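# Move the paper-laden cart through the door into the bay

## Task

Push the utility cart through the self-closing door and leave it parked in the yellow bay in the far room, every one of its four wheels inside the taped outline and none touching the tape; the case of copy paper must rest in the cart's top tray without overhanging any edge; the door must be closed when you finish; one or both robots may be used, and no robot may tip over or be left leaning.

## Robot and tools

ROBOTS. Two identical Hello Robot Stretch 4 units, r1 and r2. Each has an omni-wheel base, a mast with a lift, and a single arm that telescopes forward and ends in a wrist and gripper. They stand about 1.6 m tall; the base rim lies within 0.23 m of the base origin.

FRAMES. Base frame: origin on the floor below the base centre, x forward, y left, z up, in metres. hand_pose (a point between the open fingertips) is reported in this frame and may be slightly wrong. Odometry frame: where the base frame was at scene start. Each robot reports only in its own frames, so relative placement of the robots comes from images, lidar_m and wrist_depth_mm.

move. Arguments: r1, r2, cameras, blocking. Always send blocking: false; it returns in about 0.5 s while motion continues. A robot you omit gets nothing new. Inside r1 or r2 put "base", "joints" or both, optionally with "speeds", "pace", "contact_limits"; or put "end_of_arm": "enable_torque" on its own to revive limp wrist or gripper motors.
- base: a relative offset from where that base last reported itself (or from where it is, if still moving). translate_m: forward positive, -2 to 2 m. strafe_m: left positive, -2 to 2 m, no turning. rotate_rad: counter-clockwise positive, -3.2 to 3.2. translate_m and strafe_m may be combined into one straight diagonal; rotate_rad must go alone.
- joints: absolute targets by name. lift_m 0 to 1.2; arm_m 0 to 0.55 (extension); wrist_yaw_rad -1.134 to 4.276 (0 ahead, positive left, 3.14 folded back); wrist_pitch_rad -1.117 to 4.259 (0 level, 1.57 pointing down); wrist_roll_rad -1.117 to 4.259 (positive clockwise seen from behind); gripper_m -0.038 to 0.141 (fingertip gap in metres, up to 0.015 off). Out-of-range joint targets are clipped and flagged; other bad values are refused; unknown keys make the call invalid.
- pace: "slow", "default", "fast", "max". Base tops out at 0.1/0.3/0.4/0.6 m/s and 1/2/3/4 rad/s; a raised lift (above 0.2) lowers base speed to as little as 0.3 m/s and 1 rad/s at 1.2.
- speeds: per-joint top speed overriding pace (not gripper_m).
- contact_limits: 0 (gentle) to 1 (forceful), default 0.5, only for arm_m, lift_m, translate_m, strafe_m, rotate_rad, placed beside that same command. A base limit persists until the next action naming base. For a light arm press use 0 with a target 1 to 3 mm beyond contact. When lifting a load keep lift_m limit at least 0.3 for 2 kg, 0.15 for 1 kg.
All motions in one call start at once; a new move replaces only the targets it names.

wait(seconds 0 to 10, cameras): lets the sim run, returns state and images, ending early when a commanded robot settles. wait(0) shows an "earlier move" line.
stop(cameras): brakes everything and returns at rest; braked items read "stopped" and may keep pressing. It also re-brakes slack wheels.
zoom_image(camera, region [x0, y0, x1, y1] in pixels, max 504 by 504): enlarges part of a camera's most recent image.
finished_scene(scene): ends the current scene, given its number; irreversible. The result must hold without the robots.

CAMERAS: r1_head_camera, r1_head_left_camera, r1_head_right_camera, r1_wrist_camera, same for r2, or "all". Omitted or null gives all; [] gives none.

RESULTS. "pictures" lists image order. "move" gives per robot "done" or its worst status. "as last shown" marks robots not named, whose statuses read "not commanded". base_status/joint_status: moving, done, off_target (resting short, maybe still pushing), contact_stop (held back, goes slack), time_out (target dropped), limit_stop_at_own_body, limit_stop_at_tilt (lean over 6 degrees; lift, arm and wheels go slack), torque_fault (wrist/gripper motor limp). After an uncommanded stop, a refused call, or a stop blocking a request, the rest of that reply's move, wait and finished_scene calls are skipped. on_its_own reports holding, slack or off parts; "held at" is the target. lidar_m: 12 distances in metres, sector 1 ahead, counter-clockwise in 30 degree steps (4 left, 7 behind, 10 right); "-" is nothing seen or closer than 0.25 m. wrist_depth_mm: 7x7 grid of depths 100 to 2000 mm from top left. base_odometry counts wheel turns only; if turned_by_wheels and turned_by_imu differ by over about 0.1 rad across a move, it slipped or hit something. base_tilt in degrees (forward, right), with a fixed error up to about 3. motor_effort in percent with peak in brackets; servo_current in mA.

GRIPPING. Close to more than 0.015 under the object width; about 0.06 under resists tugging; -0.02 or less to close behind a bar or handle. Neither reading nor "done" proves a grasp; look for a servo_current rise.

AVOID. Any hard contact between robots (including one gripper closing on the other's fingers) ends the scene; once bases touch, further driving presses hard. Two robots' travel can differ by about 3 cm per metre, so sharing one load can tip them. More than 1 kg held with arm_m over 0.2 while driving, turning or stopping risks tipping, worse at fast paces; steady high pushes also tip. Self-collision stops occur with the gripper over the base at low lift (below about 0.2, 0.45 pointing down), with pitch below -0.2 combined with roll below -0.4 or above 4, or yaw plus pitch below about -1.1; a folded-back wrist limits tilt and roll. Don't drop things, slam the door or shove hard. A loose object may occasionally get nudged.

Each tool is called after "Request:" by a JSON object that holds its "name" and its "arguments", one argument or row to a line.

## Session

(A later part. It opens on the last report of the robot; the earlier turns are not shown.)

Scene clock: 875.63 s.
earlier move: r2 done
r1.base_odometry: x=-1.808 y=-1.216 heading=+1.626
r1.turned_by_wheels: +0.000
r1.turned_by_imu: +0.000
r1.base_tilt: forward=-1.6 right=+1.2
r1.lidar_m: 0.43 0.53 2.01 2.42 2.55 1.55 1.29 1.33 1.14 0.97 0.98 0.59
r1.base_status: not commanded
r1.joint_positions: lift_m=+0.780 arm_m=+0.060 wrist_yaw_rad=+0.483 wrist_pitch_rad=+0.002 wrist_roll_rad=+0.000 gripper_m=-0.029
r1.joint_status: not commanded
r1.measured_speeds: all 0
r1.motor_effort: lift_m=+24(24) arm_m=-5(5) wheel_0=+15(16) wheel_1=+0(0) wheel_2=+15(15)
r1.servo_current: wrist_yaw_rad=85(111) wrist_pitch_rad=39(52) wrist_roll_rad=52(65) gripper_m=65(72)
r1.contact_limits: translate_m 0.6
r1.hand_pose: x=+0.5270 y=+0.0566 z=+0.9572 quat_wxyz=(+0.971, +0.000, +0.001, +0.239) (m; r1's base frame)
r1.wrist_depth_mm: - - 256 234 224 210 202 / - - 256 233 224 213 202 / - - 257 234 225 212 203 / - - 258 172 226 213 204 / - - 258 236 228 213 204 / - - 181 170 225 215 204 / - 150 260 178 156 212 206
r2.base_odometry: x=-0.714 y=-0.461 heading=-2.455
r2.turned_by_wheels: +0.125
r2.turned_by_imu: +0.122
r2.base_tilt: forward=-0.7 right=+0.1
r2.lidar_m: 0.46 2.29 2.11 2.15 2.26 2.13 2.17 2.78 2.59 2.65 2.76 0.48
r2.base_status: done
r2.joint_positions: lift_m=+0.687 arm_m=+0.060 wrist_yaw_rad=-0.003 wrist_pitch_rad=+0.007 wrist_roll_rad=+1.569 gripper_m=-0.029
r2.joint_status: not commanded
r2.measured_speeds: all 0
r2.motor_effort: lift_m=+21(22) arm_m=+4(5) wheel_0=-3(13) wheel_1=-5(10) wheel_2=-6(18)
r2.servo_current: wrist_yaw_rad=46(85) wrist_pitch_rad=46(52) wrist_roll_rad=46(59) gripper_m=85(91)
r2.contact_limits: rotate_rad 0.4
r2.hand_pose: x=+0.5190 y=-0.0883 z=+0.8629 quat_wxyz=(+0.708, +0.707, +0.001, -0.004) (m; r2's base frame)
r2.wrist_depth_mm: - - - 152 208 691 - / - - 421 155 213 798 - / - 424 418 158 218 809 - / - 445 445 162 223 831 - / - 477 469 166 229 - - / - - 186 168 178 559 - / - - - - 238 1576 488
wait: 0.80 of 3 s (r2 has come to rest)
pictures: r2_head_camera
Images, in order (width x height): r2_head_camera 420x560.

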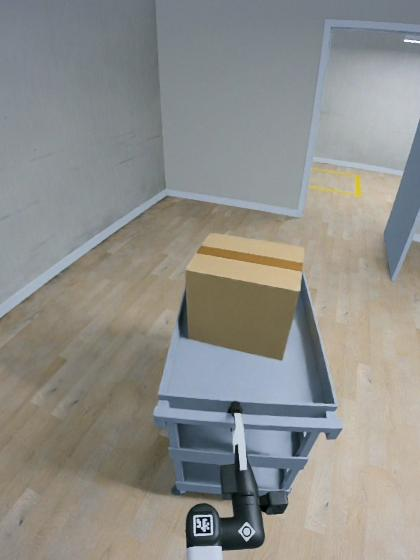

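Request:
{"name": "move", "arguments": {
  "blocking": false,
  "r2": {"base": {"strafe_m": -0.22}, "pace": "slow", "contact_limits": {"strafe_m": 0.4}},
  "cameras": []
}}

Request:
{"name": "wait", "arguments": {
  "seconds": 4,
  "cameras": ["r2_head_camera"]
}}

Scene clock: 880.67 s.
move: r2 moving
r1: as last shown
r1.lidar_m: 0.44 0.53 2.02 2.42 2.56 1.52 1.31 1.30 1.16 0.95 0.98 0.61
r1.servo_current: wrist_yaw_rad=98(104) wrist_pitch_rad=46(52) wrist_roll_rad=52(59) gripper_m=65(72)
r1.contact_limits: translate_m 0.6
r1.wrist_depth_mm: - - 254 234 224 210 202 / - - 256 234 226 213 202 / - - 257 234 225 213 203 / - - 258 171 226 212 203 / - - 259 236 227 213 205 / - - 181 169 225 216 204 / - 150 260 177 156 213 206
r2.base_odometry: x=-0.723 y=-0.450 heading=-2.455
r2.turned_by_wheels: +0.000
r2.turned_by_imu: +0.001
r2.base_tilt: forward=-0.7 right=+0.1
r2.lidar_m: 0.49 2.32 2.10 2.17 2.27 2.13 2.19 2.75 2.56 2.64 2.75 0.47
r2.base_status: strafe_m moving
r2.joint_positions: lift_m=+0.687 arm_m=+0.060 wrist_yaw_rad=-0.001 wrist_pitch_rad=+0.007 wrist_roll_rad=+1.569 gripper_m=-0.029
r2.joint_status: not commanded
r2.measured_speeds: translate_m=+0.000 strafe_m=-0.055 rotate_rad=-0.001 lift_m=+0.000 arm_m=+0.000 wrist_yaw_rad=+0.022 wrist_pitch_rad=+0.000 wrist_roll_rad=+0.000
r2.motor_effort: lift_m=+21(22) arm_m=+4(4) wheel_0=+8(11) wheel_1=-6(10) wheel_2=+0(5)
r2.servo_current: wrist_yaw_rad=46(59) wrist_pitch_rad=46(52) wrist_roll_rad=46(59) gripper_m=98(98)
r2.contact_limits: strafe_m 0.4
r2.hand_pose: x=+0.5192 y=-0.0877 z=+0.8629 quat_wxyz=(+0.708, +0.707, +0.002, -0.003) (m; r2's base frame)
r2.wrist_depth_mm: - - - 150 207 715 - / - - 410 154 212 788 - / - 421 418 157 217 798 - / - 452 445 160 223 831 - / - 484 477 165 228 - - / - - 186 169 179 549 - / - - - - 238 1708 484
pictures: none
No camera images: "cameras" was empty.

Scene clock: 883.50 s.
earlier move: r2 done
r1.base_odometry: x=-1.808 y=-1.216 heading=+1.626
r1.turned_by_wheels: +0.000
r1.turned_by_imu: +0.000
r1.base_tilt: forward=-1.6 right=+1.2
r1.lidar_m: 0.44 0.54 1.99 2.17 2.55 1.50 1.31 1.31 1.12 0.95 0.97 0.62
r1.base_status: not commanded
r1.joint_positions: lift_m=+0.780 arm_m=+0.060 wrist_yaw_rad=+0.483 wrist_pitch_rad=+0.002 wrist_roll_rad=+0.000 gripper_m=-0.029
r1.joint_status: not commanded
r1.measured_speeds: all 0
r1.motor_effort: lift_m=+23(24) arm_m=-5(5) wheel_0=+16(16) wheel_1=+0(1) wheel_2=+15(15)
r1.servo_current: wrist_yaw_rad=98(104) wrist_pitch_rad=46(52) wrist_roll_rad=46(72) gripper_m=59(72)
r1.contact_limits: translate_m 0.6
r1.hand_pose: x=+0.5270 y=+0.0566 z=+0.9572 quat_wxyz=(+0.971, +0.000, +0.001, +0.239) (m; r1's base frame)
r1.wrist_depth_mm: - - 254 233 224 210 201 / - - 256 234 224 213 202 / - - 257 233 226 212 203 / - - 258 172 225 213 204 / - - 259 235 227 213 204 / - - 181 168 226 215 205 / - 150 260 177 155 212 206
r2.base_odometry: x=-0.854 y=-0.291 heading=-2.455
r2.turned_by_wheels: +0.000
r2.turned_by_imu: +0.002
r2.base_tilt: forward=-0.7 right=+0.0
r2.lidar_m: 0.42 2.51 2.30 2.36 2.38 2.21 2.26 2.58 2.41 2.46 2.62 0.48
r2.base_status: done
r2.joint_positions: lift_m=+0.687 arm_m=+0.060 wrist_yaw_rad=+0.005 wrist_pitch_rad=+0.007 wrist_roll_rad=+1.569 gripper_m=-0.029
r2.joint_status: not commanded
r2.measured_speeds: all 0
r2.motor_effort: lift_m=+21(22) arm_m=+4(4) wheel_0=+5(14) wheel_1=-4(10) wheel_2=+0(5)
r2.servo_current: wrist_yaw_rad=52(65) wrist_pitch_rad=52(52) wrist_roll_rad=52(59) gripper_m=91(98)
r2.contact_limits: strafe_m 0.4
r2.hand_pose: x=+0.5197 y=-0.0859 z=+0.8629 quat_wxyz=(+0.708, +0.707, +0.004, -0.001) (m; r2's base frame)
r2.wrist_depth_mm: - - - 257 262 1618 1160 / - - - 250 254 1708 521 / - - - 185 247 798 - / - 445 442 180 241 842 - / - 449 452 176 235 831 - / - 452 186 171 179 - - / - 459 455 - 224 - -
wait: 2.83 of 4 s (r2 has come to rest)
pictures: r2_head_camera
Images, in order (width x height): r2_head_camera 420x560.

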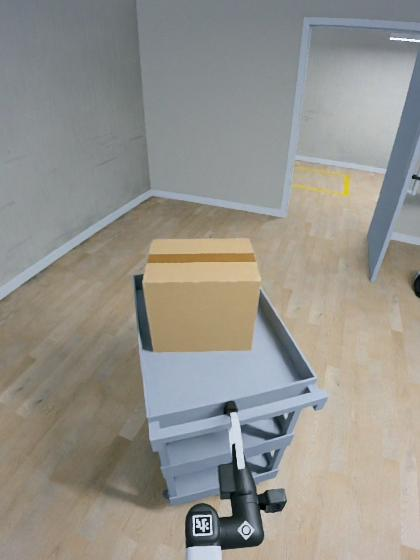

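Request:
{"name": "move", "arguments": {
  "blocking": false,
  "r2": {"base": {"translate_m": -0.64, "strafe_m": -0.13}, "pace": "slow", "contact_limits": {"translate_m": 0.4}},
  "cameras": []
}}

Request:
{"name": "wait", "arguments": {
  "seconds": 8,
  "cameras": ["r2_head_camera"]
}}

Scene clock: 896.57 s.
move: r2 moving
r1: as last shown
r1.lidar_m: 0.43 0.51 2.00 2.19 2.58 1.53 1.31 1.29 1.14 0.97 0.96 0.61
r1.motor_effort: lift_m=+24(24) arm_m=-5(5) wheel_0=+15(16) wheel_1=+0(0) wheel_2=+15(15)
r1.servo_current: wrist_yaw_rad=91(111) wrist_pitch_rad=46(46) wrist_roll_rad=52(65) gripper_m=59(72)
r1.contact_limits: translate_m 0.6
r1.wrist_depth_mm: - - 253 234 224 211 201 / - - 255 232 224 212 203 / - - 257 234 224 212 203 / - - 257 172 226 213 204 / - - 259 236 226 213 204 / - - 181 169 225 216 204 / - 150 259 177 155 212 205
r2.base_odometry: x=-0.846 y=-0.281 heading=-2.455
r2.turned_by_wheels: +0.000
r2.turned_by_imu: +0.001
r2.base_tilt: forward=-0.6 right=+0.1
r2.lidar_m: 0.40 2.52 2.32 2.34 2.36 2.19 2.26 2.57 2.38 2.46 2.62 0.50
r2.base_status: translate_m moving; strafe_m moving
r2.joint_positions: lift_m=+0.687 arm_m=+0.060 wrist_yaw_rad=+0.005 wrist_pitch_rad=+0.007 wrist_roll_rad=+1.569 gripper_m=-0.029
r2.joint_status: not commanded
r2.measured_speeds: translate_m=-0.048 strafe_m=-0.009 rotate_rad=-0.002 lift_m=+0.000 arm_m=+0.000 wrist_yaw_rad=+0.000 wrist_pitch_rad=+0.000 wrist_roll_rad=+0.000
r2.motor_effort: lift_m=+21(22) arm_m=-4(4) wheel_0=-3(8) wheel_1=-10(10) wheel_2=+15(17)
r2.servo_current: wrist_yaw_rad=33(65) wrist_pitch_rad=52(52) wrist_roll_rad=52(59) gripper_m=85(91)
r2.contact_limits: translate_m 0.4
r2.hand_pose: x=+0.5198 y=-0.0859 z=+0.8629 quat_wxyz=(+0.708, +0.707, +0.004, -0.001) (m; r2's base frame)
r2.wrist_depth_mm: - - - 258 264 1618 1138 / - - - 191 254 1661 492 / - - - 185 248 809 - / - 445 445 180 241 809 - / - 449 452 177 236 831 - / - 452 186 170 179 - - / - 459 459 - 224 - -
pictures: none
No camera images: "cameras" was empty.

Scene clock: 903.87 s.
earlier move: r2 done
r1.base_odometry: x=-1.808 y=-1.216 heading=+1.626
r1.turned_by_wheels: +0.000
r1.turned_by_imu: +0.000
r1.base_tilt: forward=-1.6 right=+1.3
r1.lidar_m: 0.44 0.51 2.32 2.31 2.56 1.53 1.30 1.31 1.12 0.97 0.98 0.59
r1.base_status: not commanded
r1.joint_positions: lift_m=+0.780 arm_m=+0.060 wrist_yaw_rad=+0.483 wrist_pitch_rad=+0.002 wrist_roll_rad=+0.000 gripper_m=-0.029
r1.joint_status: not commanded
r1.measured_speeds: all 0
r1.motor_effort: lift_m=+24(24) arm_m=-5(5) wheel_0=+15(16) wheel_1=+0(1) wheel_2=+15(15)
r1.servo_current: wrist_yaw_rad=78(111) wrist_pitch_rad=39(52) wrist_roll_rad=46(72) gripper_m=65(78)
r1.contact_limits: translate_m 0.6
r1.hand_pose: x=+0.5270 y=+0.0566 z=+0.9572 quat_wxyz=(+0.971, +0.000, +0.001, +0.239) (m; r1's base frame)
r1.wrist_depth_mm: - - 256 234 224 211 202 / - - 257 233 224 213 201 / - - 257 233 225 212 203 / - - 259 172 226 212 203 / - - 258 234 228 213 205 / - - 181 169 226 215 205 / - 150 259 178 155 212 205
r2.base_odometry: x=-0.441 y=+0.215 heading=-2.456
r2.turned_by_wheels: -0.001
r2.turned_by_imu: -0.001
r2.base_tilt: forward=-0.6 right=+0.1
r2.lidar_m: 0.39 0.53 2.70 2.66 1.83 1.68 1.73 2.16 2.01 2.05 2.68 0.52
r2.base_status: done
r2.joint_positions: lift_m=+0.687 arm_m=+0.060 wrist_yaw_rad=+0.000 wrist_pitch_rad=+0.007 wrist_roll_rad=+1.569 gripper_m=-0.029
r2.joint_status: not commanded
r2.measured_speeds: all 0
r2.motor_effort: lift_m=+21(22) arm_m=-4(4) wheel_0=-7(14) wheel_1=-4(11) wheel_2=+4(17)
r2.servo_current: wrist_yaw_rad=52(65) wrist_pitch_rad=52(59) wrist_roll_rad=46(59) gripper_m=85(98)
r2.contact_limits: translate_m 0.4
r2.hand_pose: x=+0.5194 y=-0.0873 z=+0.8629 quat_wxyz=(+0.708, +0.707, +0.003, -0.002) (m; r2's base frame)
r2.wrist_depth_mm: - - - 297 320 324 325 / - - - 279 291 1661 1182 / - - - 263 272 1661 - / - - - 193 253 820 - / - 452 452 182 238 831 - / - 439 187 168 178 - - / - 427 427 - 216 - -
wait: 7.30 of 8 s (r2 has come to rest)
pictures: r2_head_camera
Images, in order (width x height): r2_head_camera 420x560.

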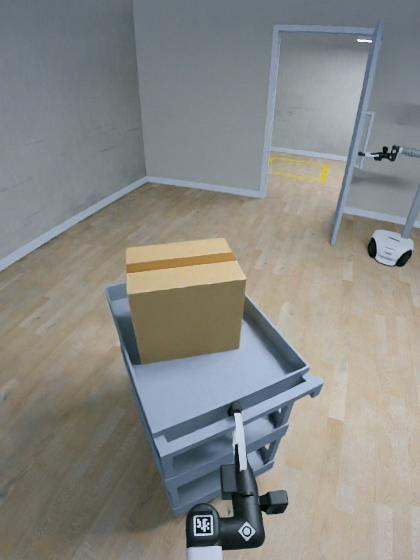

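Request:
{"name": "move", "arguments": {
  "blocking": false,
  "r2": {"base": {"translate_m": -0.43, "strafe_m": -0.14}, "pace": "slow", "contact_limits": {"translate_m": 0.4}},
  "cameras": []
}}

Request:
{"name": "wait", "arguments": {
  "seconds": 8,
  "cameras": ["r2_head_camera"]
}}

Scene clock: 915.17 s.
move: r2 moving
r1: as last shown
r1.base_tilt: forward=-1.6 right=+1.2
r1.lidar_m: 0.44 0.51 2.35 2.28 2.59 1.52 1.32 1.31 1.14 0.95 0.98 0.59
r1.motor_effort: lift_m=+24(24) arm_m=-5(5) wheel_0=+16(16) wheel_1=+0(0) wheel_2=+15(15)
r1.servo_current: wrist_yaw_rad=91(98) wrist_pitch_rad=33(52) wrist_roll_rad=52(59) gripper_m=59(65)
r1.contact_limits: translate_m 0.6
r1.wrist_depth_mm: - - 255 233 224 210 202 / - - 256 233 224 213 202 / - - 258 233 225 212 203 / - - 259 172 226 213 204 / - - 258 235 227 213 204 / - - 181 169 225 216 205 / - 150 260 178 155 212 204
r2.base_odometry: x=-0.434 y=+0.226 heading=-2.456
r2.turned_by_wheels: -0.001
r2.turned_by_imu: +0.000
r2.base_tilt: forward=-0.7 right=+0.1
r2.lidar_m: 0.41 0.54 2.69 2.65 1.79 1.68 1.71 2.15 2.01 2.06 2.63 0.51
r2.base_status: translate_m moving; strafe_m moving
r2.joint_positions: lift_m=+0.687 arm_m=+0.060 wrist_yaw_rad=+0.000 wrist_pitch_rad=+0.007 wrist_roll_rad=+1.569 gripper_m=-0.029
r2.joint_status: not commanded
r2.measured_speeds: translate_m=-0.050 strafe_m=-0.015 rotate_rad=-0.003 lift_m=+0.000 arm_m=+0.000 wrist_yaw_rad=+0.000 wrist_pitch_rad=+0.000 wrist_roll_rad=+0.000
r2.motor_effort: lift_m=+21(22) arm_m=-4(4) wheel_0=-7(12) wheel_1=-9(9) wheel_2=+12(12)
r2.servo_current: wrist_yaw_rad=46(52) wrist_pitch_rad=52(52) wrist_roll_rad=52(59) gripper_m=85(98)
r2.contact_limits: translate_m 0.4
r2.hand_pose: x=+0.5194 y=-0.0873 z=+0.8629 quat_wxyz=(+0.708, +0.707, +0.003, -0.002) (m; r2's base frame)
r2.wrist_depth_mm: - - - 235 317 324 324 / - - - 279 290 1618 1160 / - - - 262 272 1661 - / - - - 192 253 809 - / - 455 445 181 238 831 - / - 442 188 169 178 - - / - 427 430 - 216 - -
pictures: none
No camera images: "cameras" was empty.

Scene clock: 920.43 s.
earlier move: r2 done
r1.base_odometry: x=-1.808 y=-1.216 heading=+1.626
r1.turned_by_wheels: +0.000
r1.turned_by_imu: +0.000
r1.base_tilt: forward=-1.6 right=+1.2
r1.lidar_m: 0.43 0.53 4.01 2.55 2.55 1.52 1.31 1.32 1.14 0.96 0.98 0.61
r1.base_status: not commanded
r1.joint_positions: lift_m=+0.780 arm_m=+0.060 wrist_yaw_rad=+0.483 wrist_pitch_rad=+0.002 wrist_roll_rad=+0.000 gripper_m=-0.029
r1.joint_status: not commanded
r1.measured_speeds: all 0
r1.motor_effort: lift_m=+24(24) arm_m=-5(5) wheel_0=+15(16) wheel_1=+0(1) wheel_2=+15(15)
r1.servo_current: wrist_yaw_rad=98(117) wrist_pitch_rad=39(52) wrist_roll_rad=52(78) gripper_m=65(72)
r1.contact_limits: translate_m 0.6
r1.hand_pose: x=+0.5270 y=+0.0566 z=+0.9572 quat_wxyz=(+0.971, +0.000, +0.001, +0.239) (m; r1's base frame)
r1.wrist_depth_mm: - - 255 234 223 211 201 / - - 255 233 225 212 202 / - - 256 233 225 211 203 / - - 258 172 225 213 204 / - - 259 235 227 213 205 / - - 181 170 227 216 205 / - 150 258 177 155 211 205
r2.base_odometry: x=-0.197 y=+0.595 heading=-2.455
r2.turned_by_wheels: +0.001
r2.turned_by_imu: +0.004
r2.base_tilt: forward=-0.7 right=+0.1
r2.lidar_m: 0.36 0.44 3.01 2.12 1.49 1.35 1.39 1.76 1.70 1.75 2.28 0.54
r2.base_status: done
r2.joint_positions: lift_m=+0.687 arm_m=+0.060 wrist_yaw_rad=+0.007 wrist_pitch_rad=+0.007 wrist_roll_rad=+1.569 gripper_m=-0.029
r2.joint_status: not commanded
r2.measured_speeds: all 0
r2.motor_effort: lift_m=+21(22) arm_m=-4(4) wheel_0=+1(12) wheel_1=-4(10) wheel_2=+8(14)
r2.servo_current: wrist_yaw_rad=52(72) wrist_pitch_rad=52(52) wrist_roll_rad=46(65) gripper_m=91(98)
r2.contact_limits: translate_m 0.4
r2.hand_pose: x=+0.5199 y=-0.0854 z=+0.8629 quat_wxyz=(+0.708, +0.707, +0.005, +0.000) (m; r2's base frame)
r2.wrist_depth_mm: - - - 294 - 1537 1078 / - - - 304 338 1464 366 / - - - 276 293 1618 492 / - - - 202 264 1661 - / - - 455 186 244 820 - / - 439 186 168 179 - - / - 418 418 - 213 - -
wait: 5.27 of 8 s (r2 has come to rest)
pictures: r2_head_camera
Images, in order (width x height): r2_head_camera 420x560.

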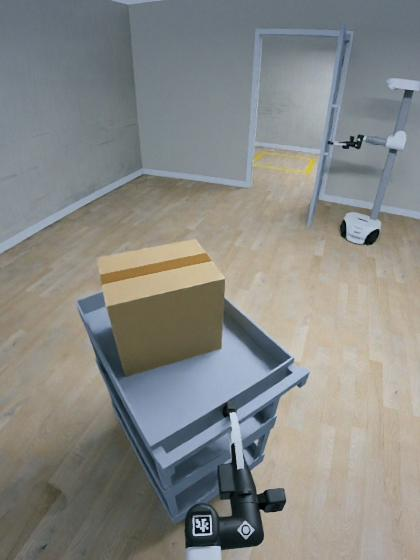

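Request:
{"name": "move", "arguments": {
  "blocking": false,
  "r2": {"base": {"translate_m": -0.135, "strafe_m": 0.297}, "pace": "slow", "contact_limits": {"translate_m": 0.4}},
  "cameras": []
}}

Request:
{"name": "wait", "arguments": {
  "seconds": 8,
  "cameras": ["r2_head_camera"]
}}

Scene clock: 935.07 s.
move: r2 moving
r1: as last shown
r1.lidar_m: 0.44 0.51 4.00 2.58 2.55 1.52 1.29 1.30 1.12 0.96 0.95 0.59
r1.motor_effort: lift_m=+24(24) arm_m=-5(5) wheel_0=+15(16) wheel_1=+0(0) wheel_2=+15(15)
r1.servo_current: wrist_yaw_rad=78(111) wrist_pitch_rad=39(46) wrist_roll_rad=46(65) gripper_m=72(72)
r1.contact_limits: translate_m 0.6
r1.wrist_depth_mm: - - 256 233 224 211 202 / - - 256 233 224 213 202 / - - 257 233 226 212 202 / - - 258 172 226 213 203 / - - 259 236 227 213 204 / - - 181 169 226 215 205 / - 150 257 177 155 213 205
r2.base_odometry: x=-0.186 y=+0.590 heading=-2.455
r2.turned_by_wheels: +0.000
r2.turned_by_imu: +0.001
r2.base_tilt: forward=-0.6 right=+0.1
r2.lidar_m: 0.37 0.48 2.99 2.11 1.44 1.33 1.38 1.79 1.72 1.75 2.24 0.53
r2.base_status: translate_m moving; strafe_m moving
r2.joint_positions: lift_m=+0.687 arm_m=+0.060 wrist_yaw_rad=+0.005 wrist_pitch_rad=+0.007 wrist_roll_rad=+1.569 gripper_m=-0.029
r2.joint_status: not commanded
r2.measured_speeds: translate_m=-0.020 strafe_m=+0.044 rotate_rad=-0.003 lift_m=+0.000 arm_m=+0.000 wrist_yaw_rad=-0.045 wrist_pitch_rad=+0.000 wrist_roll_rad=+0.000
r2.motor_effort: lift_m=+21(21) arm_m=-4(4) wheel_0=-5(8) wheel_1=+6(8) wheel_2=+10(11)
r2.servo_current: wrist_yaw_rad=59(59) wrist_pitch_rad=52(52) wrist_roll_rad=46(52) gripper_m=91(91)
r2.contact_limits: translate_m 0.4
r2.hand_pose: x=+0.5197 y=-0.0860 z=+0.8629 quat_wxyz=(+0.708, +0.707, +0.004, -0.001) (m; r2's base frame)
r2.wrist_depth_mm: - - - 297 - 1537 1098 / - - - 306 342 1430 424 / - - - 277 293 1618 488 / - - - 202 263 1808 - / - - 452 185 242 820 - / - 439 188 168 178 - - / - 421 418 - 212 - -
pictures: none
No camera images: "cameras" was empty.

Scene clock: 939.10 s.
earlier move: r2 done
r1.base_odometry: x=-1.808 y=-1.216 heading=+1.626
r1.turned_by_wheels: +0.000
r1.turned_by_imu: +0.000
r1.base_tilt: forward=-1.6 right=+1.2
r1.lidar_m: 0.42 0.51 4.01 2.66 2.56 1.50 1.31 1.32 1.15 0.97 0.98 0.62
r1.base_status: not commanded
r1.joint_positions: lift_m=+0.780 arm_m=+0.060 wrist_yaw_rad=+0.483 wrist_pitch_rad=+0.002 wrist_roll_rad=+0.000 gripper_m=-0.029
r1.joint_status: not commanded
r1.measured_speeds: all 0
r1.motor_effort: lift_m=+24(24) arm_m=-5(5) wheel_0=+16(16) wheel_1=+0(1) wheel_2=+15(15)
r1.servo_current: wrist_yaw_rad=98(117) wrist_pitch_rad=46(52) wrist_roll_rad=59(72) gripper_m=65(72)
r1.contact_limits: translate_m 0.6
r1.hand_pose: x=+0.5270 y=+0.0566 z=+0.9572 quat_wxyz=(+0.971, +0.000, +0.001, +0.239) (m; r1's base frame)
r1.wrist_depth_mm: - - 257 233 224 211 202 / - - 255 233 224 213 202 / - - 257 233 225 211 202 / - - 258 171 226 213 204 / - - 258 235 227 213 204 / - - 181 169 226 215 204 / - 150 258 177 155 212 206
r2.base_odometry: x=+0.095 y=+0.451 heading=-2.456
r2.turned_by_wheels: -0.001
r2.turned_by_imu: -0.003
r2.base_tilt: forward=-0.7 right=+0.1
r2.lidar_m: 0.42 3.02 2.80 1.78 1.20 1.10 1.15 1.48 1.89 1.97 2.53 0.50
r2.base_status: done
r2.joint_positions: lift_m=+0.687 arm_m=+0.060 wrist_yaw_rad=-0.008 wrist_pitch_rad=+0.007 wrist_roll_rad=+1.569 gripper_m=-0.029
r2.joint_status: not commanded
r2.measured_speeds: all 0
r2.motor_effort: lift_m=+21(22) arm_m=-4(4) wheel_0=-8(17) wheel_1=+5(8) wheel_2=+0(11)
r2.servo_current: wrist_yaw_rad=59(65) wrist_pitch_rad=52(59) wrist_roll_rad=59(65) gripper_m=85(98)
r2.contact_limits: translate_m 0.4
r2.hand_pose: x=+0.5186 y=-0.0898 z=+0.8629 quat_wxyz=(+0.708, +0.707, +0.000, -0.005) (m; r2's base frame)
r2.wrist_depth_mm: - - - 252 255 1661 1118 / - - - 186 249 1661 - / - - - 181 243 809 - / - 445 445 178 237 854 - / - 452 452 174 232 831 - / - 452 187 169 179 - - / - 459 459 - 224 - -
wait: 4.03 of 8 s (r2 has come to rest)
pictures: r2_head_camera
Images, in order (width x height): r2_head_camera 420x560.

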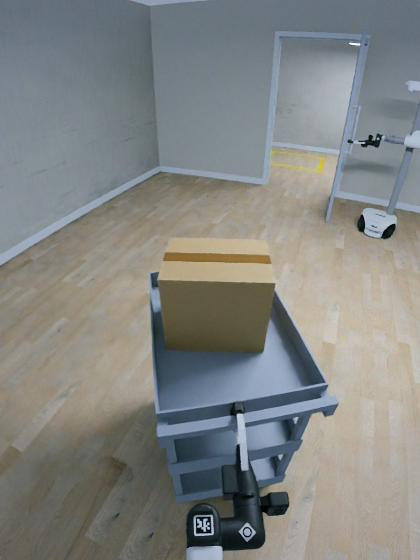

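Request:
{"name": "move", "arguments": {
  "blocking": false,
  "r2": {"base": {"strafe_m": 0.22}, "pace": "slow", "contact_limits": {"strafe_m": 0.4}},
  "cameras": []
}}

Request:
{"name": "wait", "arguments": {
  "seconds": 8,
  "cameras": []
}}

Request:
{"name": "move", "arguments": {
  "blocking": false,
  "r2": {"base": {"rotate_rad": -0.2}, "pace": "slow", "contact_limits": {"rotate_rad": 0.4}},
  "cameras": []
}}

Request:
{"name": "wait", "arguments": {
  "seconds": 3,
  "cameras": ["r2_head_camera"]
}}

Scene clock: 950.10 s.
move: r2 moving
r1: as last shown
r1.lidar_m: 0.44 0.53 4.00 2.67 2.56 1.53 1.31 1.33 1.15 0.98 0.98 0.59
r1.motor_effort: lift_m=+24(24) arm_m=-5(5) wheel_0=+16(16) wheel_1=+0(0) wheel_2=+15(15)
r1.servo_current: wrist_yaw_rad=98(104) wrist_pitch_rad=46(46) wrist_roll_rad=65(72) gripper_m=65(72)
r1.contact_limits: translate_m 0.6
r1.wrist_depth_mm: - - 255 234 224 211 201 / - - 255 233 224 212 202 / - - 257 233 225 211 203 / - - 258 171 225 213 204 / - - 258 236 227 213 204 / - - 181 169 225 216 205 / - 150 258 178 155 212 205
r2.base_odometry: x=+0.104 y=+0.440 heading=-2.456
r2.turned_by_wheels: -0.001
r2.turned_by_imu: +0.000
r2.base_tilt: forward=-0.7 right=+0.1
r2.lidar_m: 0.39 3.01 2.79 1.76 1.20 1.09 1.13 1.47 1.92 1.98 2.55 0.50
r2.base_status: strafe_m moving
r2.joint_positions: lift_m=+0.687 arm_m=+0.060 wrist_yaw_rad=-0.008 wrist_pitch_rad=+0.007 wrist_roll_rad=+1.569 gripper_m=-0.029
r2.joint_status: not commanded
r2.measured_speeds: translate_m=+0.000 strafe_m=+0.055 rotate_rad=+0.000 lift_m=+0.000 arm_m=+0.000 wrist_yaw_rad=+0.000 wrist_pitch_rad=+0.000 wrist_roll_rad=+0.000
r2.motor_effort: lift_m=+21(21) arm_m=-4(4) wheel_0=-11(12) wheel_1=+8(8) wheel_2=-2(2)
r2.servo_current: wrist_yaw_rad=59(65) wrist_pitch_rad=52(52) wrist_roll_rad=46(52) gripper_m=85(91)
r2.contact_limits: strafe_m 0.4
r2.hand_pose: x=+0.5186 y=-0.0898 z=+0.8629 quat_wxyz=(+0.708, +0.707, +0.000, -0.005) (m; r2's base frame)
r2.wrist_depth_mm: - - - 249 252 1618 1205 / - - - 184 247 1618 - / - - - 180 242 809 - / - 445 449 235 237 831 - / - 452 452 173 232 809 - / - 455 187 169 179 - - / - 462 459 - 224 - -
pictures: none
No camera images: "cameras" was empty.

Scene clock: 952.93 s.
earlier move: r2 done
r1.base_odometry: x=-1.808 y=-1.216 heading=+1.626
r1.turned_by_wheels: +0.000
r1.turned_by_imu: +0.000
r1.base_tilt: forward=-1.6 right=+1.2
r1.lidar_m: 0.45 0.52 4.00 2.73 2.55 1.52 1.30 1.30 1.13 0.97 0.97 0.61
r1.base_status: not commanded
r1.joint_positions: lift_m=+0.780 arm_m=+0.060 wrist_yaw_rad=+0.483 wrist_pitch_rad=+0.002 wrist_roll_rad=+0.000 gripper_m=-0.029
r1.joint_status: not commanded
r1.measured_speeds: all 0
r1.motor_effort: lift_m=+24(24) arm_m=-5(5) wheel_0=+15(16) wheel_1=+0(0) wheel_2=+15(15)
r1.servo_current: wrist_yaw_rad=78(124) wrist_pitch_rad=46(52) wrist_roll_rad=39(72) gripper_m=65(72)
r1.contact_limits: translate_m 0.6
r1.hand_pose: x=+0.5270 y=+0.0566 z=+0.9572 quat_wxyz=(+0.971, +0.000, +0.001, +0.239) (m; r1's base frame)
r1.wrist_depth_mm: - - 256 233 224 211 201 / - - 255 233 224 213 202 / - - 256 233 225 212 203 / - - 258 172 226 212 204 / - - 259 236 228 213 204 / - - 181 169 225 216 204 / - 150 260 177 155 213 205
r2.base_odometry: x=+0.234 y=+0.281 heading=-2.456
r2.turned_by_wheels: +0.000
r2.turned_by_imu: -0.001
r2.base_tilt: forward=-0.7 right=+0.1
r2.lidar_m: 0.45 2.79 2.62 1.63 1.11 1.02 1.06 1.36 2.12 2.14 2.80 0.47
r2.base_status: done
r2.joint_positions: lift_m=+0.687 arm_m=+0.060 wrist_yaw_rad=-0.008 wrist_pitch_rad=+0.007 wrist_roll_rad=+1.569 gripper_m=-0.029
r2.joint_status: not commanded
r2.measured_speeds: all 0
r2.motor_effort: lift_m=+21(22) arm_m=-4(4) wheel_0=-5(15) wheel_1=+3(9) wheel_2=-3(4)
r2.servo_current: wrist_yaw_rad=39(72) wrist_pitch_rad=46(59) wrist_roll_rad=46(65) gripper_m=91(91)
r2.contact_limits: strafe_m 0.4
r2.hand_pose: x=+0.5186 y=-0.0898 z=+0.8629 quat_wxyz=(+0.708, +0.707, +0.000, -0.005) (m; r2's base frame)
r2.wrist_depth_mm: - - - 144 201 732 - / - 397 402 149 207 - - / - 424 418 153 213 809 - / - 459 445 158 219 831 - / - - 480 164 227 - - / - - 187 168 179 1499 - / - - - - 243 1576 1118
wait: 2.83 of 8 s (r2 has come to rest)
pictures: none
No camera images: "cameras" was empty.

Scene clock: 953.43 s.
move: r2 moving
r1: as last shown
r1.lidar_m: 0.44 0.53 4.00 2.72 2.56 1.53 1.30 1.30 1.11 0.97 0.99 0.59
r1.servo_current: wrist_yaw_rad=85(104) wrist_pitch_rad=39(46) wrist_roll_rad=52(59) gripper_m=72(78)
r1.contact_limits: translate_m 0.6
r1.wrist_depth_mm: - - 255 233 224 210 201 / - - 256 233 224 213 202 / - - 258 234 225 212 204 / - - 257 172 227 212 203 / - - 260 235 227 213 204 / - - 182 169 226 216 204 / - 150 258 177 155 213 206
r2.base_odometry: x=+0.234 y=+0.281 heading=-2.577
r2.turned_by_wheels: -0.121
r2.turned_by_imu: -0.117
r2.base_tilt: forward=-0.7 right=+0.1
r2.lidar_m: 0.46 0.51 2.63 1.91 1.13 1.02 1.03 1.25 2.11 2.13 2.54 0.48
r2.base_status: rotate_rad moving
r2.joint_positions: lift_m=+0.687 arm_m=+0.060 wrist_yaw_rad=+0.008 wrist_pitch_rad=+0.007 wrist_roll_rad=+1.569 gripper_m=-0.029
r2.joint_status: not commanded
r2.measured_speeds: translate_m=+0.002 strafe_m=+0.000 rotate_rad=-0.416 lift_m=+0.000 arm_m=+0.000 wrist_yaw_rad=+0.035 wrist_pitch_rad=+0.000 wrist_roll_rad=+0.000
r2.motor_effort: lift_m=+21(22) arm_m=-4(4) wheel_0=+9(11) wheel_1=+6(10) wheel_2=+15(15)
r2.servo_current: wrist_yaw_rad=52(65) wrist_pitch_rad=46(52) wrist_roll_rad=59(59) gripper_m=85(91)
r2.contact_limits: rotate_rad 0.4
r2.hand_pose: x=+0.5200 y=-0.0850 z=+0.8629 quat_wxyz=(+0.708, +0.706, +0.005, +0.000) (m; r2's base frame)
r2.wrist_depth_mm: - - - 158 216 1618 - / - - - 160 219 750 - / - 424 421 163 223 831 - / - 449 442 165 226 831 - / - 473 466 168 229 - - / - - 187 170 179 - - / - - - - 236 1576 484
pictures: none
No camera images: "cameras" was empty.

Scene clock: 954.10 s.
earlier move: r2 done
r1.base_odometry: x=-1.808 y=-1.216 heading=+1.626
r1.turned_by_wheels: +0.000
r1.turned_by_imu: +0.000
r1.base_tilt: forward=-1.6 right=+1.2
r1.lidar_m: 0.46 0.54 4.01 2.73 2.57 1.55 1.31 1.30 1.13 0.98 0.99 0.61
r1.base_status: not commanded
r1.joint_positions: lift_m=+0.780 arm_m=+0.060 wrist_yaw_rad=+0.483 wrist_pitch_rad=+0.002 wrist_roll_rad=+0.000 gripper_m=-0.029
r1.joint_status: not commanded
r1.measured_speeds: all 0
r1.motor_effort: lift_m=+24(24) arm_m=-5(5) wheel_0=+15(16) wheel_1=+0(1) wheel_2=+15(15)
r1.servo_current: wrist_yaw_rad=98(111) wrist_pitch_rad=39(52) wrist_roll_rad=72(72) gripper_m=65(78)
r1.contact_limits: translate_m 0.6
r1.hand_pose: x=+0.5270 y=+0.0566 z=+0.9572 quat_wxyz=(+0.971, +0.000, +0.001, +0.239) (m; r1's base frame)
r1.wrist_depth_mm: - - 256 233 224 211 201 / - - 256 234 224 213 202 / - - 257 233 225 212 204 / - - 258 172 225 212 204 / - - 259 236 227 213 204 / - - 181 169 225 216 204 / - 150 258 177 156 212 205
r2.base_odometry: x=+0.234 y=+0.281 heading=-2.654
r2.turned_by_wheels: -0.077
r2.turned_by_imu: -0.075
r2.base_tilt: forward=-0.7 right=+0.1
r2.lidar_m: 0.42 0.46 2.62 2.20 1.20 1.02 1.03 1.16 1.99 2.12 2.43 0.48
r2.base_status: done
r2.joint_positions: lift_m=+0.687 arm_m=+0.060 wrist_yaw_rad=+0.008 wrist_pitch_rad=+0.007 wrist_roll_rad=+1.569 gripper_m=-0.029
r2.joint_status: not commanded
r2.measured_speeds: all 0
r2.motor_effort: lift_m=+21(22) arm_m=-4(4) wheel_0=+7(12) wheel_1=+6(10) wheel_2=+8(15)
r2.servo_current: wrist_yaw_rad=59(65) wrist_pitch_rad=46(52) wrist_roll_rad=59(65) gripper_m=85(91)
r2.contact_limits: rotate_rad 0.4
r2.hand_pose: x=+0.5200 y=-0.0850 z=+0.8629 quat_wxyz=(+0.708, +0.706, +0.005, +0.000) (m; r2's base frame)
r2.wrist_depth_mm: - - - 181 244 1618 1205 / - - - 179 240 1661 - / - - - 177 238 809 - / - 445 442 233 235 831 - / - 455 449 174 233 820 - / - 466 187 171 179 - - / - - 469 - 229 - -
wait: 0.67 of 3 s (r2 has come to rest)
pictures: r2_head_camera
Images, in order (width x height): r2_head_camera 420x560.

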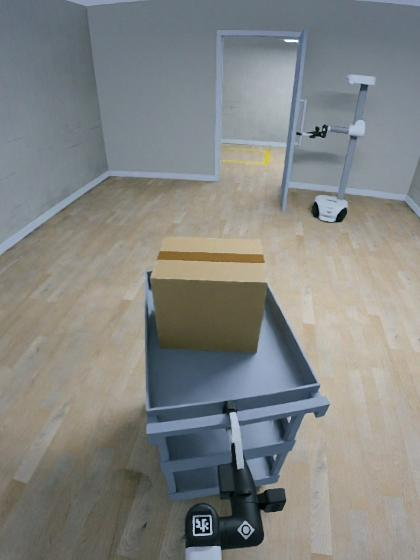

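Request:
{"name": "move", "arguments": {
  "blocking": false,
  "r2": {"base": {"strafe_m": 0.17}, "pace": "slow", "contact_limits": {"strafe_m": 0.4}},
  "cameras": []
}}

Request:
{"name": "wait", "arguments": {
  "seconds": 8,
  "cameras": []
}}

Request:
{"name": "move", "arguments": {
  "blocking": false,
  "r2": {"base": {"translate_m": 0.25, "strafe_m": -0.03}, "pace": "slow", "contact_limits": {"translate_m": 0.4}},
  "cameras": []
}}

Request:
{"name": "wait", "arguments": {
  "seconds": 5,
  "cameras": ["r2_head_camera"]
}}

Scene clock: 963.33 s.
move: r2 moving
r1: as last shown
r1.lidar_m: 0.44 0.51 4.00 2.73 2.56 1.51 1.31 1.32 1.14 0.98 0.96 0.63
r1.motor_effort: lift_m=+24(24) arm_m=-5(5) wheel_0=+15(16) wheel_1=+0(0) wheel_2=+15(15)
r1.servo_current: wrist_yaw_rad=104(104) wrist_pitch_rad=46(46) wrist_roll_rad=39(59) gripper_m=72(72)
r1.contact_limits: translate_m 0.6
r1.wrist_depth_mm: - - 255 234 223 210 201 / - - 255 234 225 213 202 / - - 257 234 226 213 203 / - - 258 172 226 212 204 / - - 259 236 227 213 204 / - - 181 169 226 216 204 / - 150 258 177 156 212 206
r2.base_odometry: x=+0.241 y=+0.268 heading=-2.654
r2.turned_by_wheels: +0.000
r2.turned_by_imu: +0.000
r2.base_tilt: forward=-0.7 right=+0.1
r2.lidar_m: 0.42 3.07 2.61 2.18 1.21 1.01 1.02 1.16 1.98 2.13 2.45 0.49
r2.base_status: strafe_m moving
r2.joint_positions: lift_m=+0.687 arm_m=+0.060 wrist_yaw_rad=+0.003 wrist_pitch_rad=+0.007 wrist_roll_rad=+1.569 gripper_m=-0.029
r2.joint_status: not commanded
r2.measured_speeds: translate_m=+0.000 strafe_m=+0.055 rotate_rad=-0.002 lift_m=+0.000 arm_m=+0.000 wrist_yaw_rad=-0.011 wrist_pitch_rad=+0.000 wrist_roll_rad=+0.000
r2.motor_effort: lift_m=+22(22) arm_m=-4(4) wheel_0=-8(10) wheel_1=+8(9) wheel_2=+1(7)
r2.servo_current: wrist_yaw_rad=46(72) wrist_pitch_rad=52(52) wrist_roll_rad=52(59) gripper_m=85(98)
r2.contact_limits: strafe_m 0.4
r2.hand_pose: x=+0.5196 y=-0.0865 z=+0.8629 quat_wxyz=(+0.708, +0.707, +0.004, -0.001) (m; r2's base frame)
r2.wrist_depth_mm: - - - 183 246 1661 1229 / - - - 181 242 1661 - / - - - 179 240 798 - / - 445 445 235 236 854 - / - 455 455 174 233 831 - / - 462 185 171 178 820 - / - - 473 - 228 - -
pictures: none
No camera images: "cameras" was empty.

Scene clock: 965.67 s.
earlier move: r2 done
r1.base_odometry: x=-1.808 y=-1.216 heading=+1.626
r1.turned_by_wheels: +0.000
r1.turned_by_imu: +0.000
r1.base_tilt: forward=-1.6 right=+1.2
r1.lidar_m: 0.44 0.52 3.99 2.75 2.56 1.51 1.31 1.33 1.12 0.97 0.99 0.61
r1.base_status: not commanded
r1.joint_positions: lift_m=+0.780 arm_m=+0.060 wrist_yaw_rad=+0.483 wrist_pitch_rad=+0.002 wrist_roll_rad=+0.000 gripper_m=-0.029
r1.joint_status: not commanded
r1.measured_speeds: all 0
r1.motor_effort: lift_m=+24(24) arm_m=-5(5) wheel_0=+15(16) wheel_1=+0(1) wheel_2=+15(15)
r1.servo_current: wrist_yaw_rad=78(117) wrist_pitch_rad=46(52) wrist_roll_rad=39(72) gripper_m=65(72)
r1.contact_limits: translate_m 0.6
r1.hand_pose: x=+0.5270 y=+0.0566 z=+0.9572 quat_wxyz=(+0.971, +0.000, +0.001, +0.239) (m; r1's base frame)
r1.wrist_depth_mm: - - 255 233 224 211 202 / - - 256 233 224 212 202 / - - 256 234 225 212 202 / - - 259 171 226 213 204 / - - 260 235 227 213 204 / - - 181 169 224 215 204 / - 150 259 177 155 212 206
r2.base_odometry: x=+0.314 y=+0.131 heading=-2.655
r2.turned_by_wheels: +0.000
r2.turned_by_imu: -0.001
r2.base_tilt: forward=-0.7 right=+0.1
r2.lidar_m: 0.46 2.92 2.46 2.11 1.15 0.96 0.97 1.12 1.91 2.26 2.62 0.48
r2.base_status: done
r2.joint_positions: lift_m=+0.687 arm_m=+0.060 wrist_yaw_rad=-0.008 wrist_pitch_rad=+0.007 wrist_roll_rad=+1.569 gripper_m=-0.029
r2.joint_status: not commanded
r2.measured_speeds: all 0
r2.motor_effort: lift_m=+21(22) arm_m=-4(4) wheel_0=-7(18) wheel_1=+3(9) wheel_2=-2(7)
r2.servo_current: wrist_yaw_rad=59(72) wrist_pitch_rad=52(59) wrist_roll_rad=33(65) gripper_m=85(98)
r2.contact_limits: strafe_m 0.4
r2.hand_pose: x=+0.5186 y=-0.0898 z=+0.8629 quat_wxyz=(+0.708, +0.707, +0.000, -0.005) (m; r2's base frame)
r2.wrist_depth_mm: - - - 160 219 1618 - / - - - 162 221 768 - / - 427 424 164 224 820 - / - 455 445 166 227 831 - / - 480 466 168 230 - - / - - 187 170 178 - - / - - - - 235 1576 469
wait: 2.33 of 8 s (r2 has come to rest)
pictures: none
No camera images: "cameras" was empty.

Scene clock: 966.17 s.
move: r2 moving
r1: as last shown
r1.lidar_m: 0.43 0.52 3.98 2.73 2.56 1.51 1.29 1.30 1.12 0.99 0.97 0.61
r1.motor_effort: lift_m=+24(24) arm_m=-5(5) wheel_0=+16(16) wheel_1=+0(0) wheel_2=+15(15)
r1.servo_current: wrist_yaw_rad=85(98) wrist_pitch_rad=39(46) wrist_roll_rad=52(65) gripper_m=72(72)
r1.contact_limits: translate_m 0.6
r1.wrist_depth_mm: - - 255 233 223 210 202 / - - 255 233 224 213 202 / - - 256 235 226 212 203 / - - 258 172 226 213 203 / - - 259 234 227 213 204 / - - 181 169 225 215 204 / - 150 259 177 155 213 206
r2.base_odometry: x=+0.303 y=+0.126 heading=-2.655
r2.turned_by_wheels: +0.000
r2.turned_by_imu: +0.000
r2.base_tilt: forward=-0.7 right=+0.1
r2.lidar_m: 0.45 2.91 2.45 2.11 1.17 1.00 1.00 1.10 1.93 2.30 2.64 0.47
r2.base_status: translate_m moving; strafe_m moving
r2.joint_positions: lift_m=+0.687 arm_m=+0.060 wrist_yaw_rad=-0.008 wrist_pitch_rad=+0.007 wrist_roll_rad=+1.569 gripper_m=-0.029
r2.joint_status: not commanded
r2.measured_speeds: translate_m=+0.049 strafe_m=-0.006 rotate_rad=+0.002 lift_m=+0.000 arm_m=+0.000 wrist_yaw_rad=+0.000 wrist_pitch_rad=+0.000 wrist_roll_rad=+0.000
r2.motor_effort: lift_m=+21(22) arm_m=+0(4) wheel_0=+6(8) wheel_1=+7(7) wheel_2=-17(17)
r2.servo_current: wrist_yaw_rad=72(72) wrist_pitch_rad=46(52) wrist_roll_rad=52(52) gripper_m=85(91)
r2.contact_limits: translate_m 0.4
r2.hand_pose: x=+0.5185 y=-0.0898 z=+0.8629 quat_wxyz=(+0.708, +0.707, +0.000, -0.005) (m; r2's base frame)
r2.wrist_depth_mm: - - - 158 217 1618 - / - - - 160 219 768 - / - 427 427 163 222 831 - / - 452 442 165 226 831 - / - 477 466 167 227 - - / - - 186 168 179 - - / - - - - 234 1537 469
pictures: none
No camera images: "cameras" was empty.

Scene clock: 969.47 s.
earlier move: r2 done
r1.base_odometry: x=-1.808 y=-1.216 heading=+1.626
r1.turned_by_wheels: +0.000
r1.turned_by_imu: +0.000
r1.base_tilt: forward=-1.6 right=+1.2
r1.lidar_m: 0.43 0.52 2.92 2.59 2.53 1.55 1.30 1.30 1.12 0.97 0.98 0.60
r1.base_status: not commanded
r1.joint_positions: lift_m=+0.780 arm_m=+0.060 wrist_yaw_rad=+0.483 wrist_pitch_rad=+0.002 wrist_roll_rad=+0.000 gripper_m=-0.029
r1.joint_status: not commanded
r1.measured_speeds: all 0
r1.motor_effort: lift_m=+24(24) arm_m=-5(5) wheel_0=+15(16) wheel_1=+0(1) wheel_2=+15(15)
r1.servo_current: wrist_yaw_rad=91(111) wrist_pitch_rad=46(52) wrist_roll_rad=39(65) gripper_m=65(72)
r1.contact_limits: translate_m 0.6
r1.hand_pose: x=+0.5270 y=+0.0566 z=+0.9572 quat_wxyz=(+0.971, +0.000, +0.001, +0.239) (m; r1's base frame)
r1.wrist_depth_mm: - - 255 234 224 211 201 / - - 255 233 225 213 202 / - - 258 233 225 213 203 / - - 258 172 225 212 203 / - - 259 236 226 213 204 / - - 181 169 226 216 205 / - 150 260 178 155 211 205
r2.base_odometry: x=+0.079 y=+0.040 heading=-2.654
r2.turned_by_wheels: +0.001
r2.turned_by_imu: +0.003
r2.base_tilt: forward=-0.6 right=+0.1
r2.lidar_m: 0.40 2.87 2.43 2.44 1.48 1.24 1.22 1.40 2.30 2.32 2.64 0.50
r2.base_status: done
r2.joint_positions: lift_m=+0.687 arm_m=+0.060 wrist_yaw_rad=+0.003 wrist_pitch_rad=+0.007 wrist_roll_rad=+1.569 gripper_m=-0.029
r2.joint_status: not commanded
r2.measured_speeds: all 0
r2.motor_effort: lift_m=+21(22) arm_m=+4(4) wheel_0=+9(16) wheel_1=+6(9) wheel_2=-4(18)
r2.servo_current: wrist_yaw_rad=52(72) wrist_pitch_rad=39(59) wrist_roll_rad=52(65) gripper_m=91(98)
r2.contact_limits: translate_m 0.4
r2.hand_pose: x=+0.5195 y=-0.0866 z=+0.8629 quat_wxyz=(+0.708, +0.707, +0.003, -0.002) (m; r2's base frame)
r2.wrist_depth_mm: - - - 252 256 1661 1205 / - - - 188 249 1661 - / - - - 182 244 809 - / - 449 449 179 238 842 - / - 452 449 176 233 831 - / - 462 186 171 179 - - / - - 466 - 226 - -
wait: 3.30 of 5 s (r2 has come to rest)
pictures: r2_head_camera
Images, in order (width x height): r2_head_camera 420x560.

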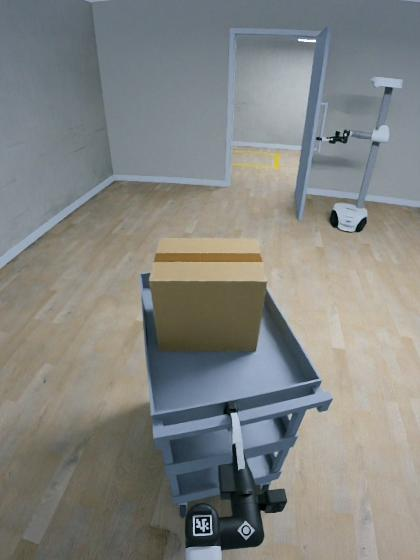

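Request:
{"name": "move", "arguments": {
  "blocking": false,
  "r2": {"base": {"strafe_m": 0.27}, "pace": "slow", "contact_limits": {"strafe_m": 0.4}},
  "cameras": []
}}

Request:
{"name": "wait", "arguments": {
  "seconds": 8,
  "cameras": ["r2_head_camera"]
}}

Scene clock: 977.97 s.
move: r2 moving
r1: as last shown
r1.lidar_m: 0.45 0.55 2.92 2.59 2.55 1.52 1.31 1.30 1.13 0.97 0.96 0.60
r1.motor_effort: lift_m=+24(24) arm_m=-5(5) wheel_0=+15(16) wheel_1=+0(0) wheel_2=+15(15)
r1.servo_current: wrist_yaw_rad=85(111) wrist_pitch_rad=46(52) wrist_roll_rad=52(59) gripper_m=65(72)
r1.contact_limits: translate_m 0.6
r1.wrist_depth_mm: - - 255 234 224 210 202 / - - 255 233 224 213 202 / - - 257 234 226 213 203 / - - 257 172 226 213 203 / - - 259 235 226 213 205 / - - 181 169 225 215 205 / - 150 259 177 155 213 205
r2.base_odometry: x=+0.086 y=+0.028 heading=-2.654
r2.turned_by_wheels: +0.000
r2.turned_by_imu: +0.000
r2.base_tilt: forward=-0.7 right=+0.1
r2.lidar_m: 0.42 2.85 2.42 2.40 1.44 1.23 1.22 1.42 2.33 2.32 2.68 0.48
r2.base_status: strafe_m moving
r2.joint_positions: lift_m=+0.687 arm_m=+0.060 wrist_yaw_rad=+0.002 wrist_pitch_rad=+0.007 wrist_roll_rad=+1.569 gripper_m=-0.029
r2.joint_status: not commanded
r2.measured_speeds: translate_m=+0.000 strafe_m=+0.056 rotate_rad=+0.002 lift_m=+0.000 arm_m=+0.000 wrist_yaw_rad=-0.024 wrist_pitch_rad=+0.000 wrist_roll_rad=+0.000
r2.motor_effort: lift_m=+21(22) arm_m=+4(4) wheel_0=-8(13) wheel_1=+6(9) wheel_2=+0(2)
r2.servo_current: wrist_yaw_rad=39(59) wrist_pitch_rad=46(52) wrist_roll_rad=52(65) gripper_m=85(91)
r2.contact_limits: strafe_m 0.4
r2.hand_pose: x=+0.5194 y=-0.0869 z=+0.8629 quat_wxyz=(+0.708, +0.707, +0.003, -0.002) (m; r2's base frame)
r2.wrist_depth_mm: - - - 195 259 1661 1205 / - - - 189 252 1708 517 / - - - 184 245 798 - / - 445 449 180 239 842 - / - 452 455 176 235 820 - / - 455 186 171 178 - - / - 459 466 - 223 - -
pictures: none
No camera images: "cameras" was empty.

Scene clock: 981.30 s.
earlier move: r2 done
r1.base_odometry: x=-1.808 y=-1.216 heading=+1.626
r1.turned_by_wheels: +0.000
r1.turned_by_imu: +0.000
r1.base_tilt: forward=-1.6 right=+1.2
r1.lidar_m: 0.45 0.49 2.85 2.67 2.54 1.55 1.31 1.29 1.14 0.97 0.96 0.60
r1.base_status: not commanded
r1.joint_positions: lift_m=+0.780 arm_m=+0.060 wrist_yaw_rad=+0.483 wrist_pitch_rad=+0.002 wrist_roll_rad=+0.000 gripper_m=-0.029
r1.joint_status: not commanded
r1.measured_speeds: all 0
r1.motor_effort: lift_m=+24(24) arm_m=-5(5) wheel_0=+15(16) wheel_1=+0(0) wheel_2=+15(15)
r1.servo_current: wrist_yaw_rad=72(111) wrist_pitch_rad=46(52) wrist_roll_rad=39(65) gripper_m=65(72)
r1.contact_limits: translate_m 0.6
r1.hand_pose: x=+0.5270 y=+0.0566 z=+0.9572 quat_wxyz=(+0.971, +0.000, +0.001, +0.239) (m; r1's base frame)
r1.wrist_depth_mm: - - 255 233 224 211 202 / - - 256 233 224 212 202 / - - 257 233 226 213 202 / - - 259 171 226 213 204 / - - 258 235 226 214 205 / - - 181 170 225 216 205 / - 150 260 178 155 212 204
r2.base_odometry: x=+0.205 y=-0.198 heading=-2.654
r2.turned_by_wheels: +0.000
r2.turned_by_imu: -0.001
r2.base_tilt: forward=-0.6 right=+0.1
r2.lidar_m: 0.48 2.59 2.15 2.16 1.41 1.17 1.17 1.33 2.25 2.57 2.93 0.47
r2.base_status: done
r2.joint_positions: lift_m=+0.687 arm_m=+0.060 wrist_yaw_rad=-0.003 wrist_pitch_rad=+0.007 wrist_roll_rad=+1.569 gripper_m=-0.029
r2.joint_status: not commanded
r2.measured_speeds: all 0
r2.motor_effort: lift_m=+21(22) arm_m=+4(4) wheel_0=-6(17) wheel_1=+3(9) wheel_2=+0(2)
r2.servo_current: wrist_yaw_rad=52(65) wrist_pitch_rad=59(59) wrist_roll_rad=46(65) gripper_m=98(98)
r2.contact_limits: strafe_m 0.4
r2.hand_pose: x=+0.5190 y=-0.0883 z=+0.8629 quat_wxyz=(+0.708, +0.707, +0.001, -0.004) (m; r2's base frame)
r2.wrist_depth_mm: - - - 149 205 699 - / - 402 404 153 211 - - / - 430 427 156 216 809 - / - 462 452 161 223 831 - / - - 484 167 229 - - / - - 186 170 179 1464 492 / - - - - 242 1576 1160
wait: 3.33 of 8 s (r2 has come to rest)
pictures: r2_head_camera
Images, in order (width x height): r2_head_camera 420x560.

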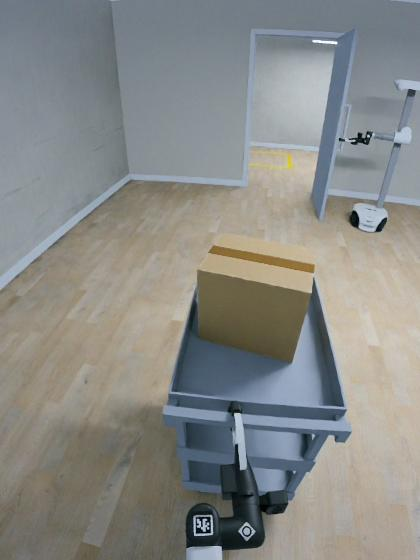

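Request:
{"name": "move", "arguments": {
  "blocking": false,
  "r2": {"base": {"translate_m": 0.25}, "pace": "slow", "contact_limits": {"translate_m": 0.4}},
  "cameras": []
}}

Request:
{"name": "wait", "arguments": {
  "seconds": 5,
  "cameras": ["r2_head_camera"]
}}

Scene clock: 986.57 s.
move: r2 moving
r1: as last shown
r1.lidar_m: 0.44 0.53 2.87 2.67 2.53 1.52 1.30 1.31 1.11 0.97 0.98 0.59
r1.motor_effort: lift_m=+24(24) arm_m=-4(5) wheel_0=+15(16) wheel_1=+1(1) wheel_2=+15(15)
r1.servo_current: wrist_yaw_rad=98(111) wrist_pitch_rad=46(52) wrist_roll_rad=46(65) gripper_m=59(72)
r1.contact_limits: translate_m 0.6
r1.wrist_depth_mm: - - 255 234 224 211 202 / - - 255 233 224 213 202 / - - 257 235 226 212 203 / - - 259 172 226 213 203 / - - 260 236 227 213 204 / - - 181 169 226 216 205 / - 150 258 177 156 212 205
r2.base_odometry: x=+0.195 y=-0.204 heading=-2.654
r2.turned_by_wheels: +0.000
r2.turned_by_imu: +0.001
r2.base_tilt: forward=-0.7 right=+0.0
r2.lidar_m: 0.48 2.56 2.16 2.15 1.41 1.15 1.19 1.35 2.28 2.59 2.94 0.45
r2.base_status: translate_m moving
r2.joint_positions: lift_m=+0.687 arm_m=+0.060 wrist_yaw_rad=-0.003 wrist_pitch_rad=+0.007 wrist_roll_rad=+1.569 gripper_m=-0.029
r2.joint_status: not commanded
r2.measured_speeds: translate_m=+0.049 strafe_m=+0.000 rotate_rad=+0.001 lift_m=+0.000 arm_m=+0.000 wrist_yaw_rad=+0.000 wrist_pitch_rad=+0.000 wrist_roll_rad=+0.000
r2.motor_effort: lift_m=+21(22) arm_m=+4(4) wheel_0=+7(9) wheel_1=+9(9) wheel_2=-18(18)
r2.servo_current: wrist_yaw_rad=52(59) wrist_pitch_rad=46(52) wrist_roll_rad=46(52) gripper_m=85(91)
r2.contact_limits: translate_m 0.4
r2.hand_pose: x=+0.5190 y=-0.0883 z=+0.8629 quat_wxyz=(+0.708, +0.707, +0.001, -0.004) (m; r2's base frame)
r2.wrist_depth_mm: - - - 146 202 741 - / - 397 399 151 207 - - / - 427 421 154 213 - - / - 459 452 158 220 831 - / - - 477 164 226 - - / - - 185 167 179 1499 492 / - - - - - 1576 1182
pictures: none
No camera images: "cameras" was empty.

Scene clock: 989.87 s.
earlier move: r2 done
r1.base_odometry: x=-1.808 y=-1.216 heading=+1.626
r1.turned_by_wheels: +0.000
r1.turned_by_imu: +0.000
r1.base_tilt: forward=-1.6 right=+1.2
r1.lidar_m: 0.43 0.53 2.57 2.48 2.54 1.51 1.30 1.32 1.15 0.98 0.96 0.61
r1.base_status: not commanded
r1.joint_positions: lift_m=+0.780 arm_m=+0.060 wrist_yaw_rad=+0.483 wrist_pitch_rad=+0.002 wrist_roll_rad=+0.000 gripper_m=-0.029
r1.joint_status: not commanded
r1.measured_speeds: all 0
r1.motor_effort: lift_m=+24(24) arm_m=-5(5) wheel_0=+15(16) wheel_1=+0(1) wheel_2=+15(15)
r1.servo_current: wrist_yaw_rad=72(111) wrist_pitch_rad=39(52) wrist_roll_rad=59(65) gripper_m=59(72)
r1.contact_limits: translate_m 0.6
r1.hand_pose: x=+0.5270 y=+0.0566 z=+0.9572 quat_wxyz=(+0.971, +0.000, +0.001, +0.239) (m; r1's base frame)
r1.wrist_depth_mm: - - 256 233 224 211 201 / - - 257 232 224 213 202 / - - 258 233 225 212 203 / - - 258 172 226 212 203 / - - 259 235 227 213 204 / - - 181 170 225 216 205 / - 150 259 178 155 212 205
r2.base_odometry: x=-0.015 y=-0.315 heading=-2.653
r2.turned_by_wheels: +0.001
r2.turned_by_imu: +0.003
r2.base_tilt: forward=-0.7 right=+0.1
r2.lidar_m: 0.47 2.49 2.08 2.07 1.67 1.41 1.40 1.60 2.63 2.65 3.00 0.47
r2.base_status: done
r2.joint_positions: lift_m=+0.687 arm_m=+0.060 wrist_yaw_rad=+0.003 wrist_pitch_rad=+0.007 wrist_roll_rad=+1.569 gripper_m=-0.029
r2.joint_status: not commanded
r2.measured_speeds: all 0
r2.motor_effort: lift_m=+21(22) arm_m=+4(4) wheel_0=+8(15) wheel_1=+6(10) wheel_2=-3(18)
r2.servo_current: wrist_yaw_rad=59(65) wrist_pitch_rad=46(59) wrist_roll_rad=52(65) gripper_m=85(91)
r2.contact_limits: translate_m 0.4
r2.hand_pose: x=+0.5195 y=-0.0866 z=+0.8629 quat_wxyz=(+0.708, +0.707, +0.004, -0.001) (m; r2's base frame)
r2.wrist_depth_mm: - - - 148 204 732 - / - 404 399 152 209 - - / - 427 424 155 216 820 - / - 459 452 160 222 831 - / - - 480 165 228 - - / - - 187 169 179 1576 496 / - - - - 239 1661 1182
wait: 3.30 of 5 s (r2 has come to rest)
pictures: r2_head_camera
Images, in order (width x height): r2_head_camera 420x560.

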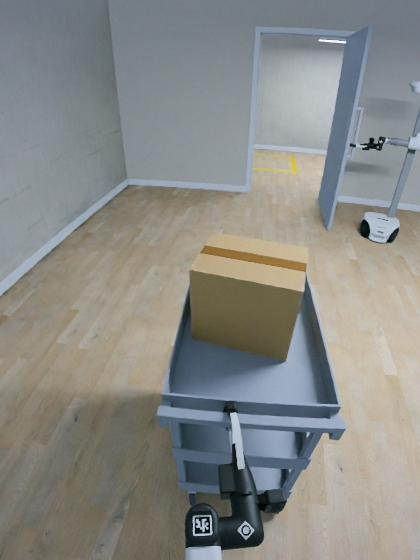

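Request:
{"name": "zoom_image", "arguments": {
  "camera": "r2_head_camera",
  "region": [220, 20, 400, 240]
}}

Scaled by 2.291 from the camera's 420x560 image, which has a finer 1200x1600 frame.

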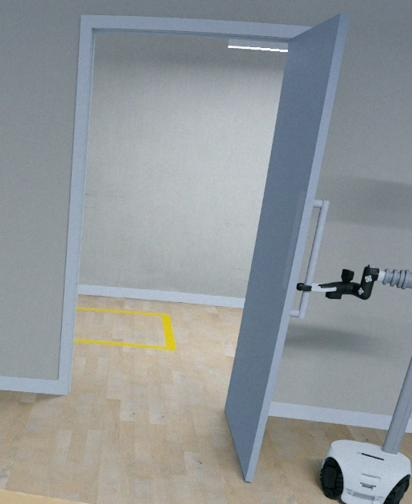

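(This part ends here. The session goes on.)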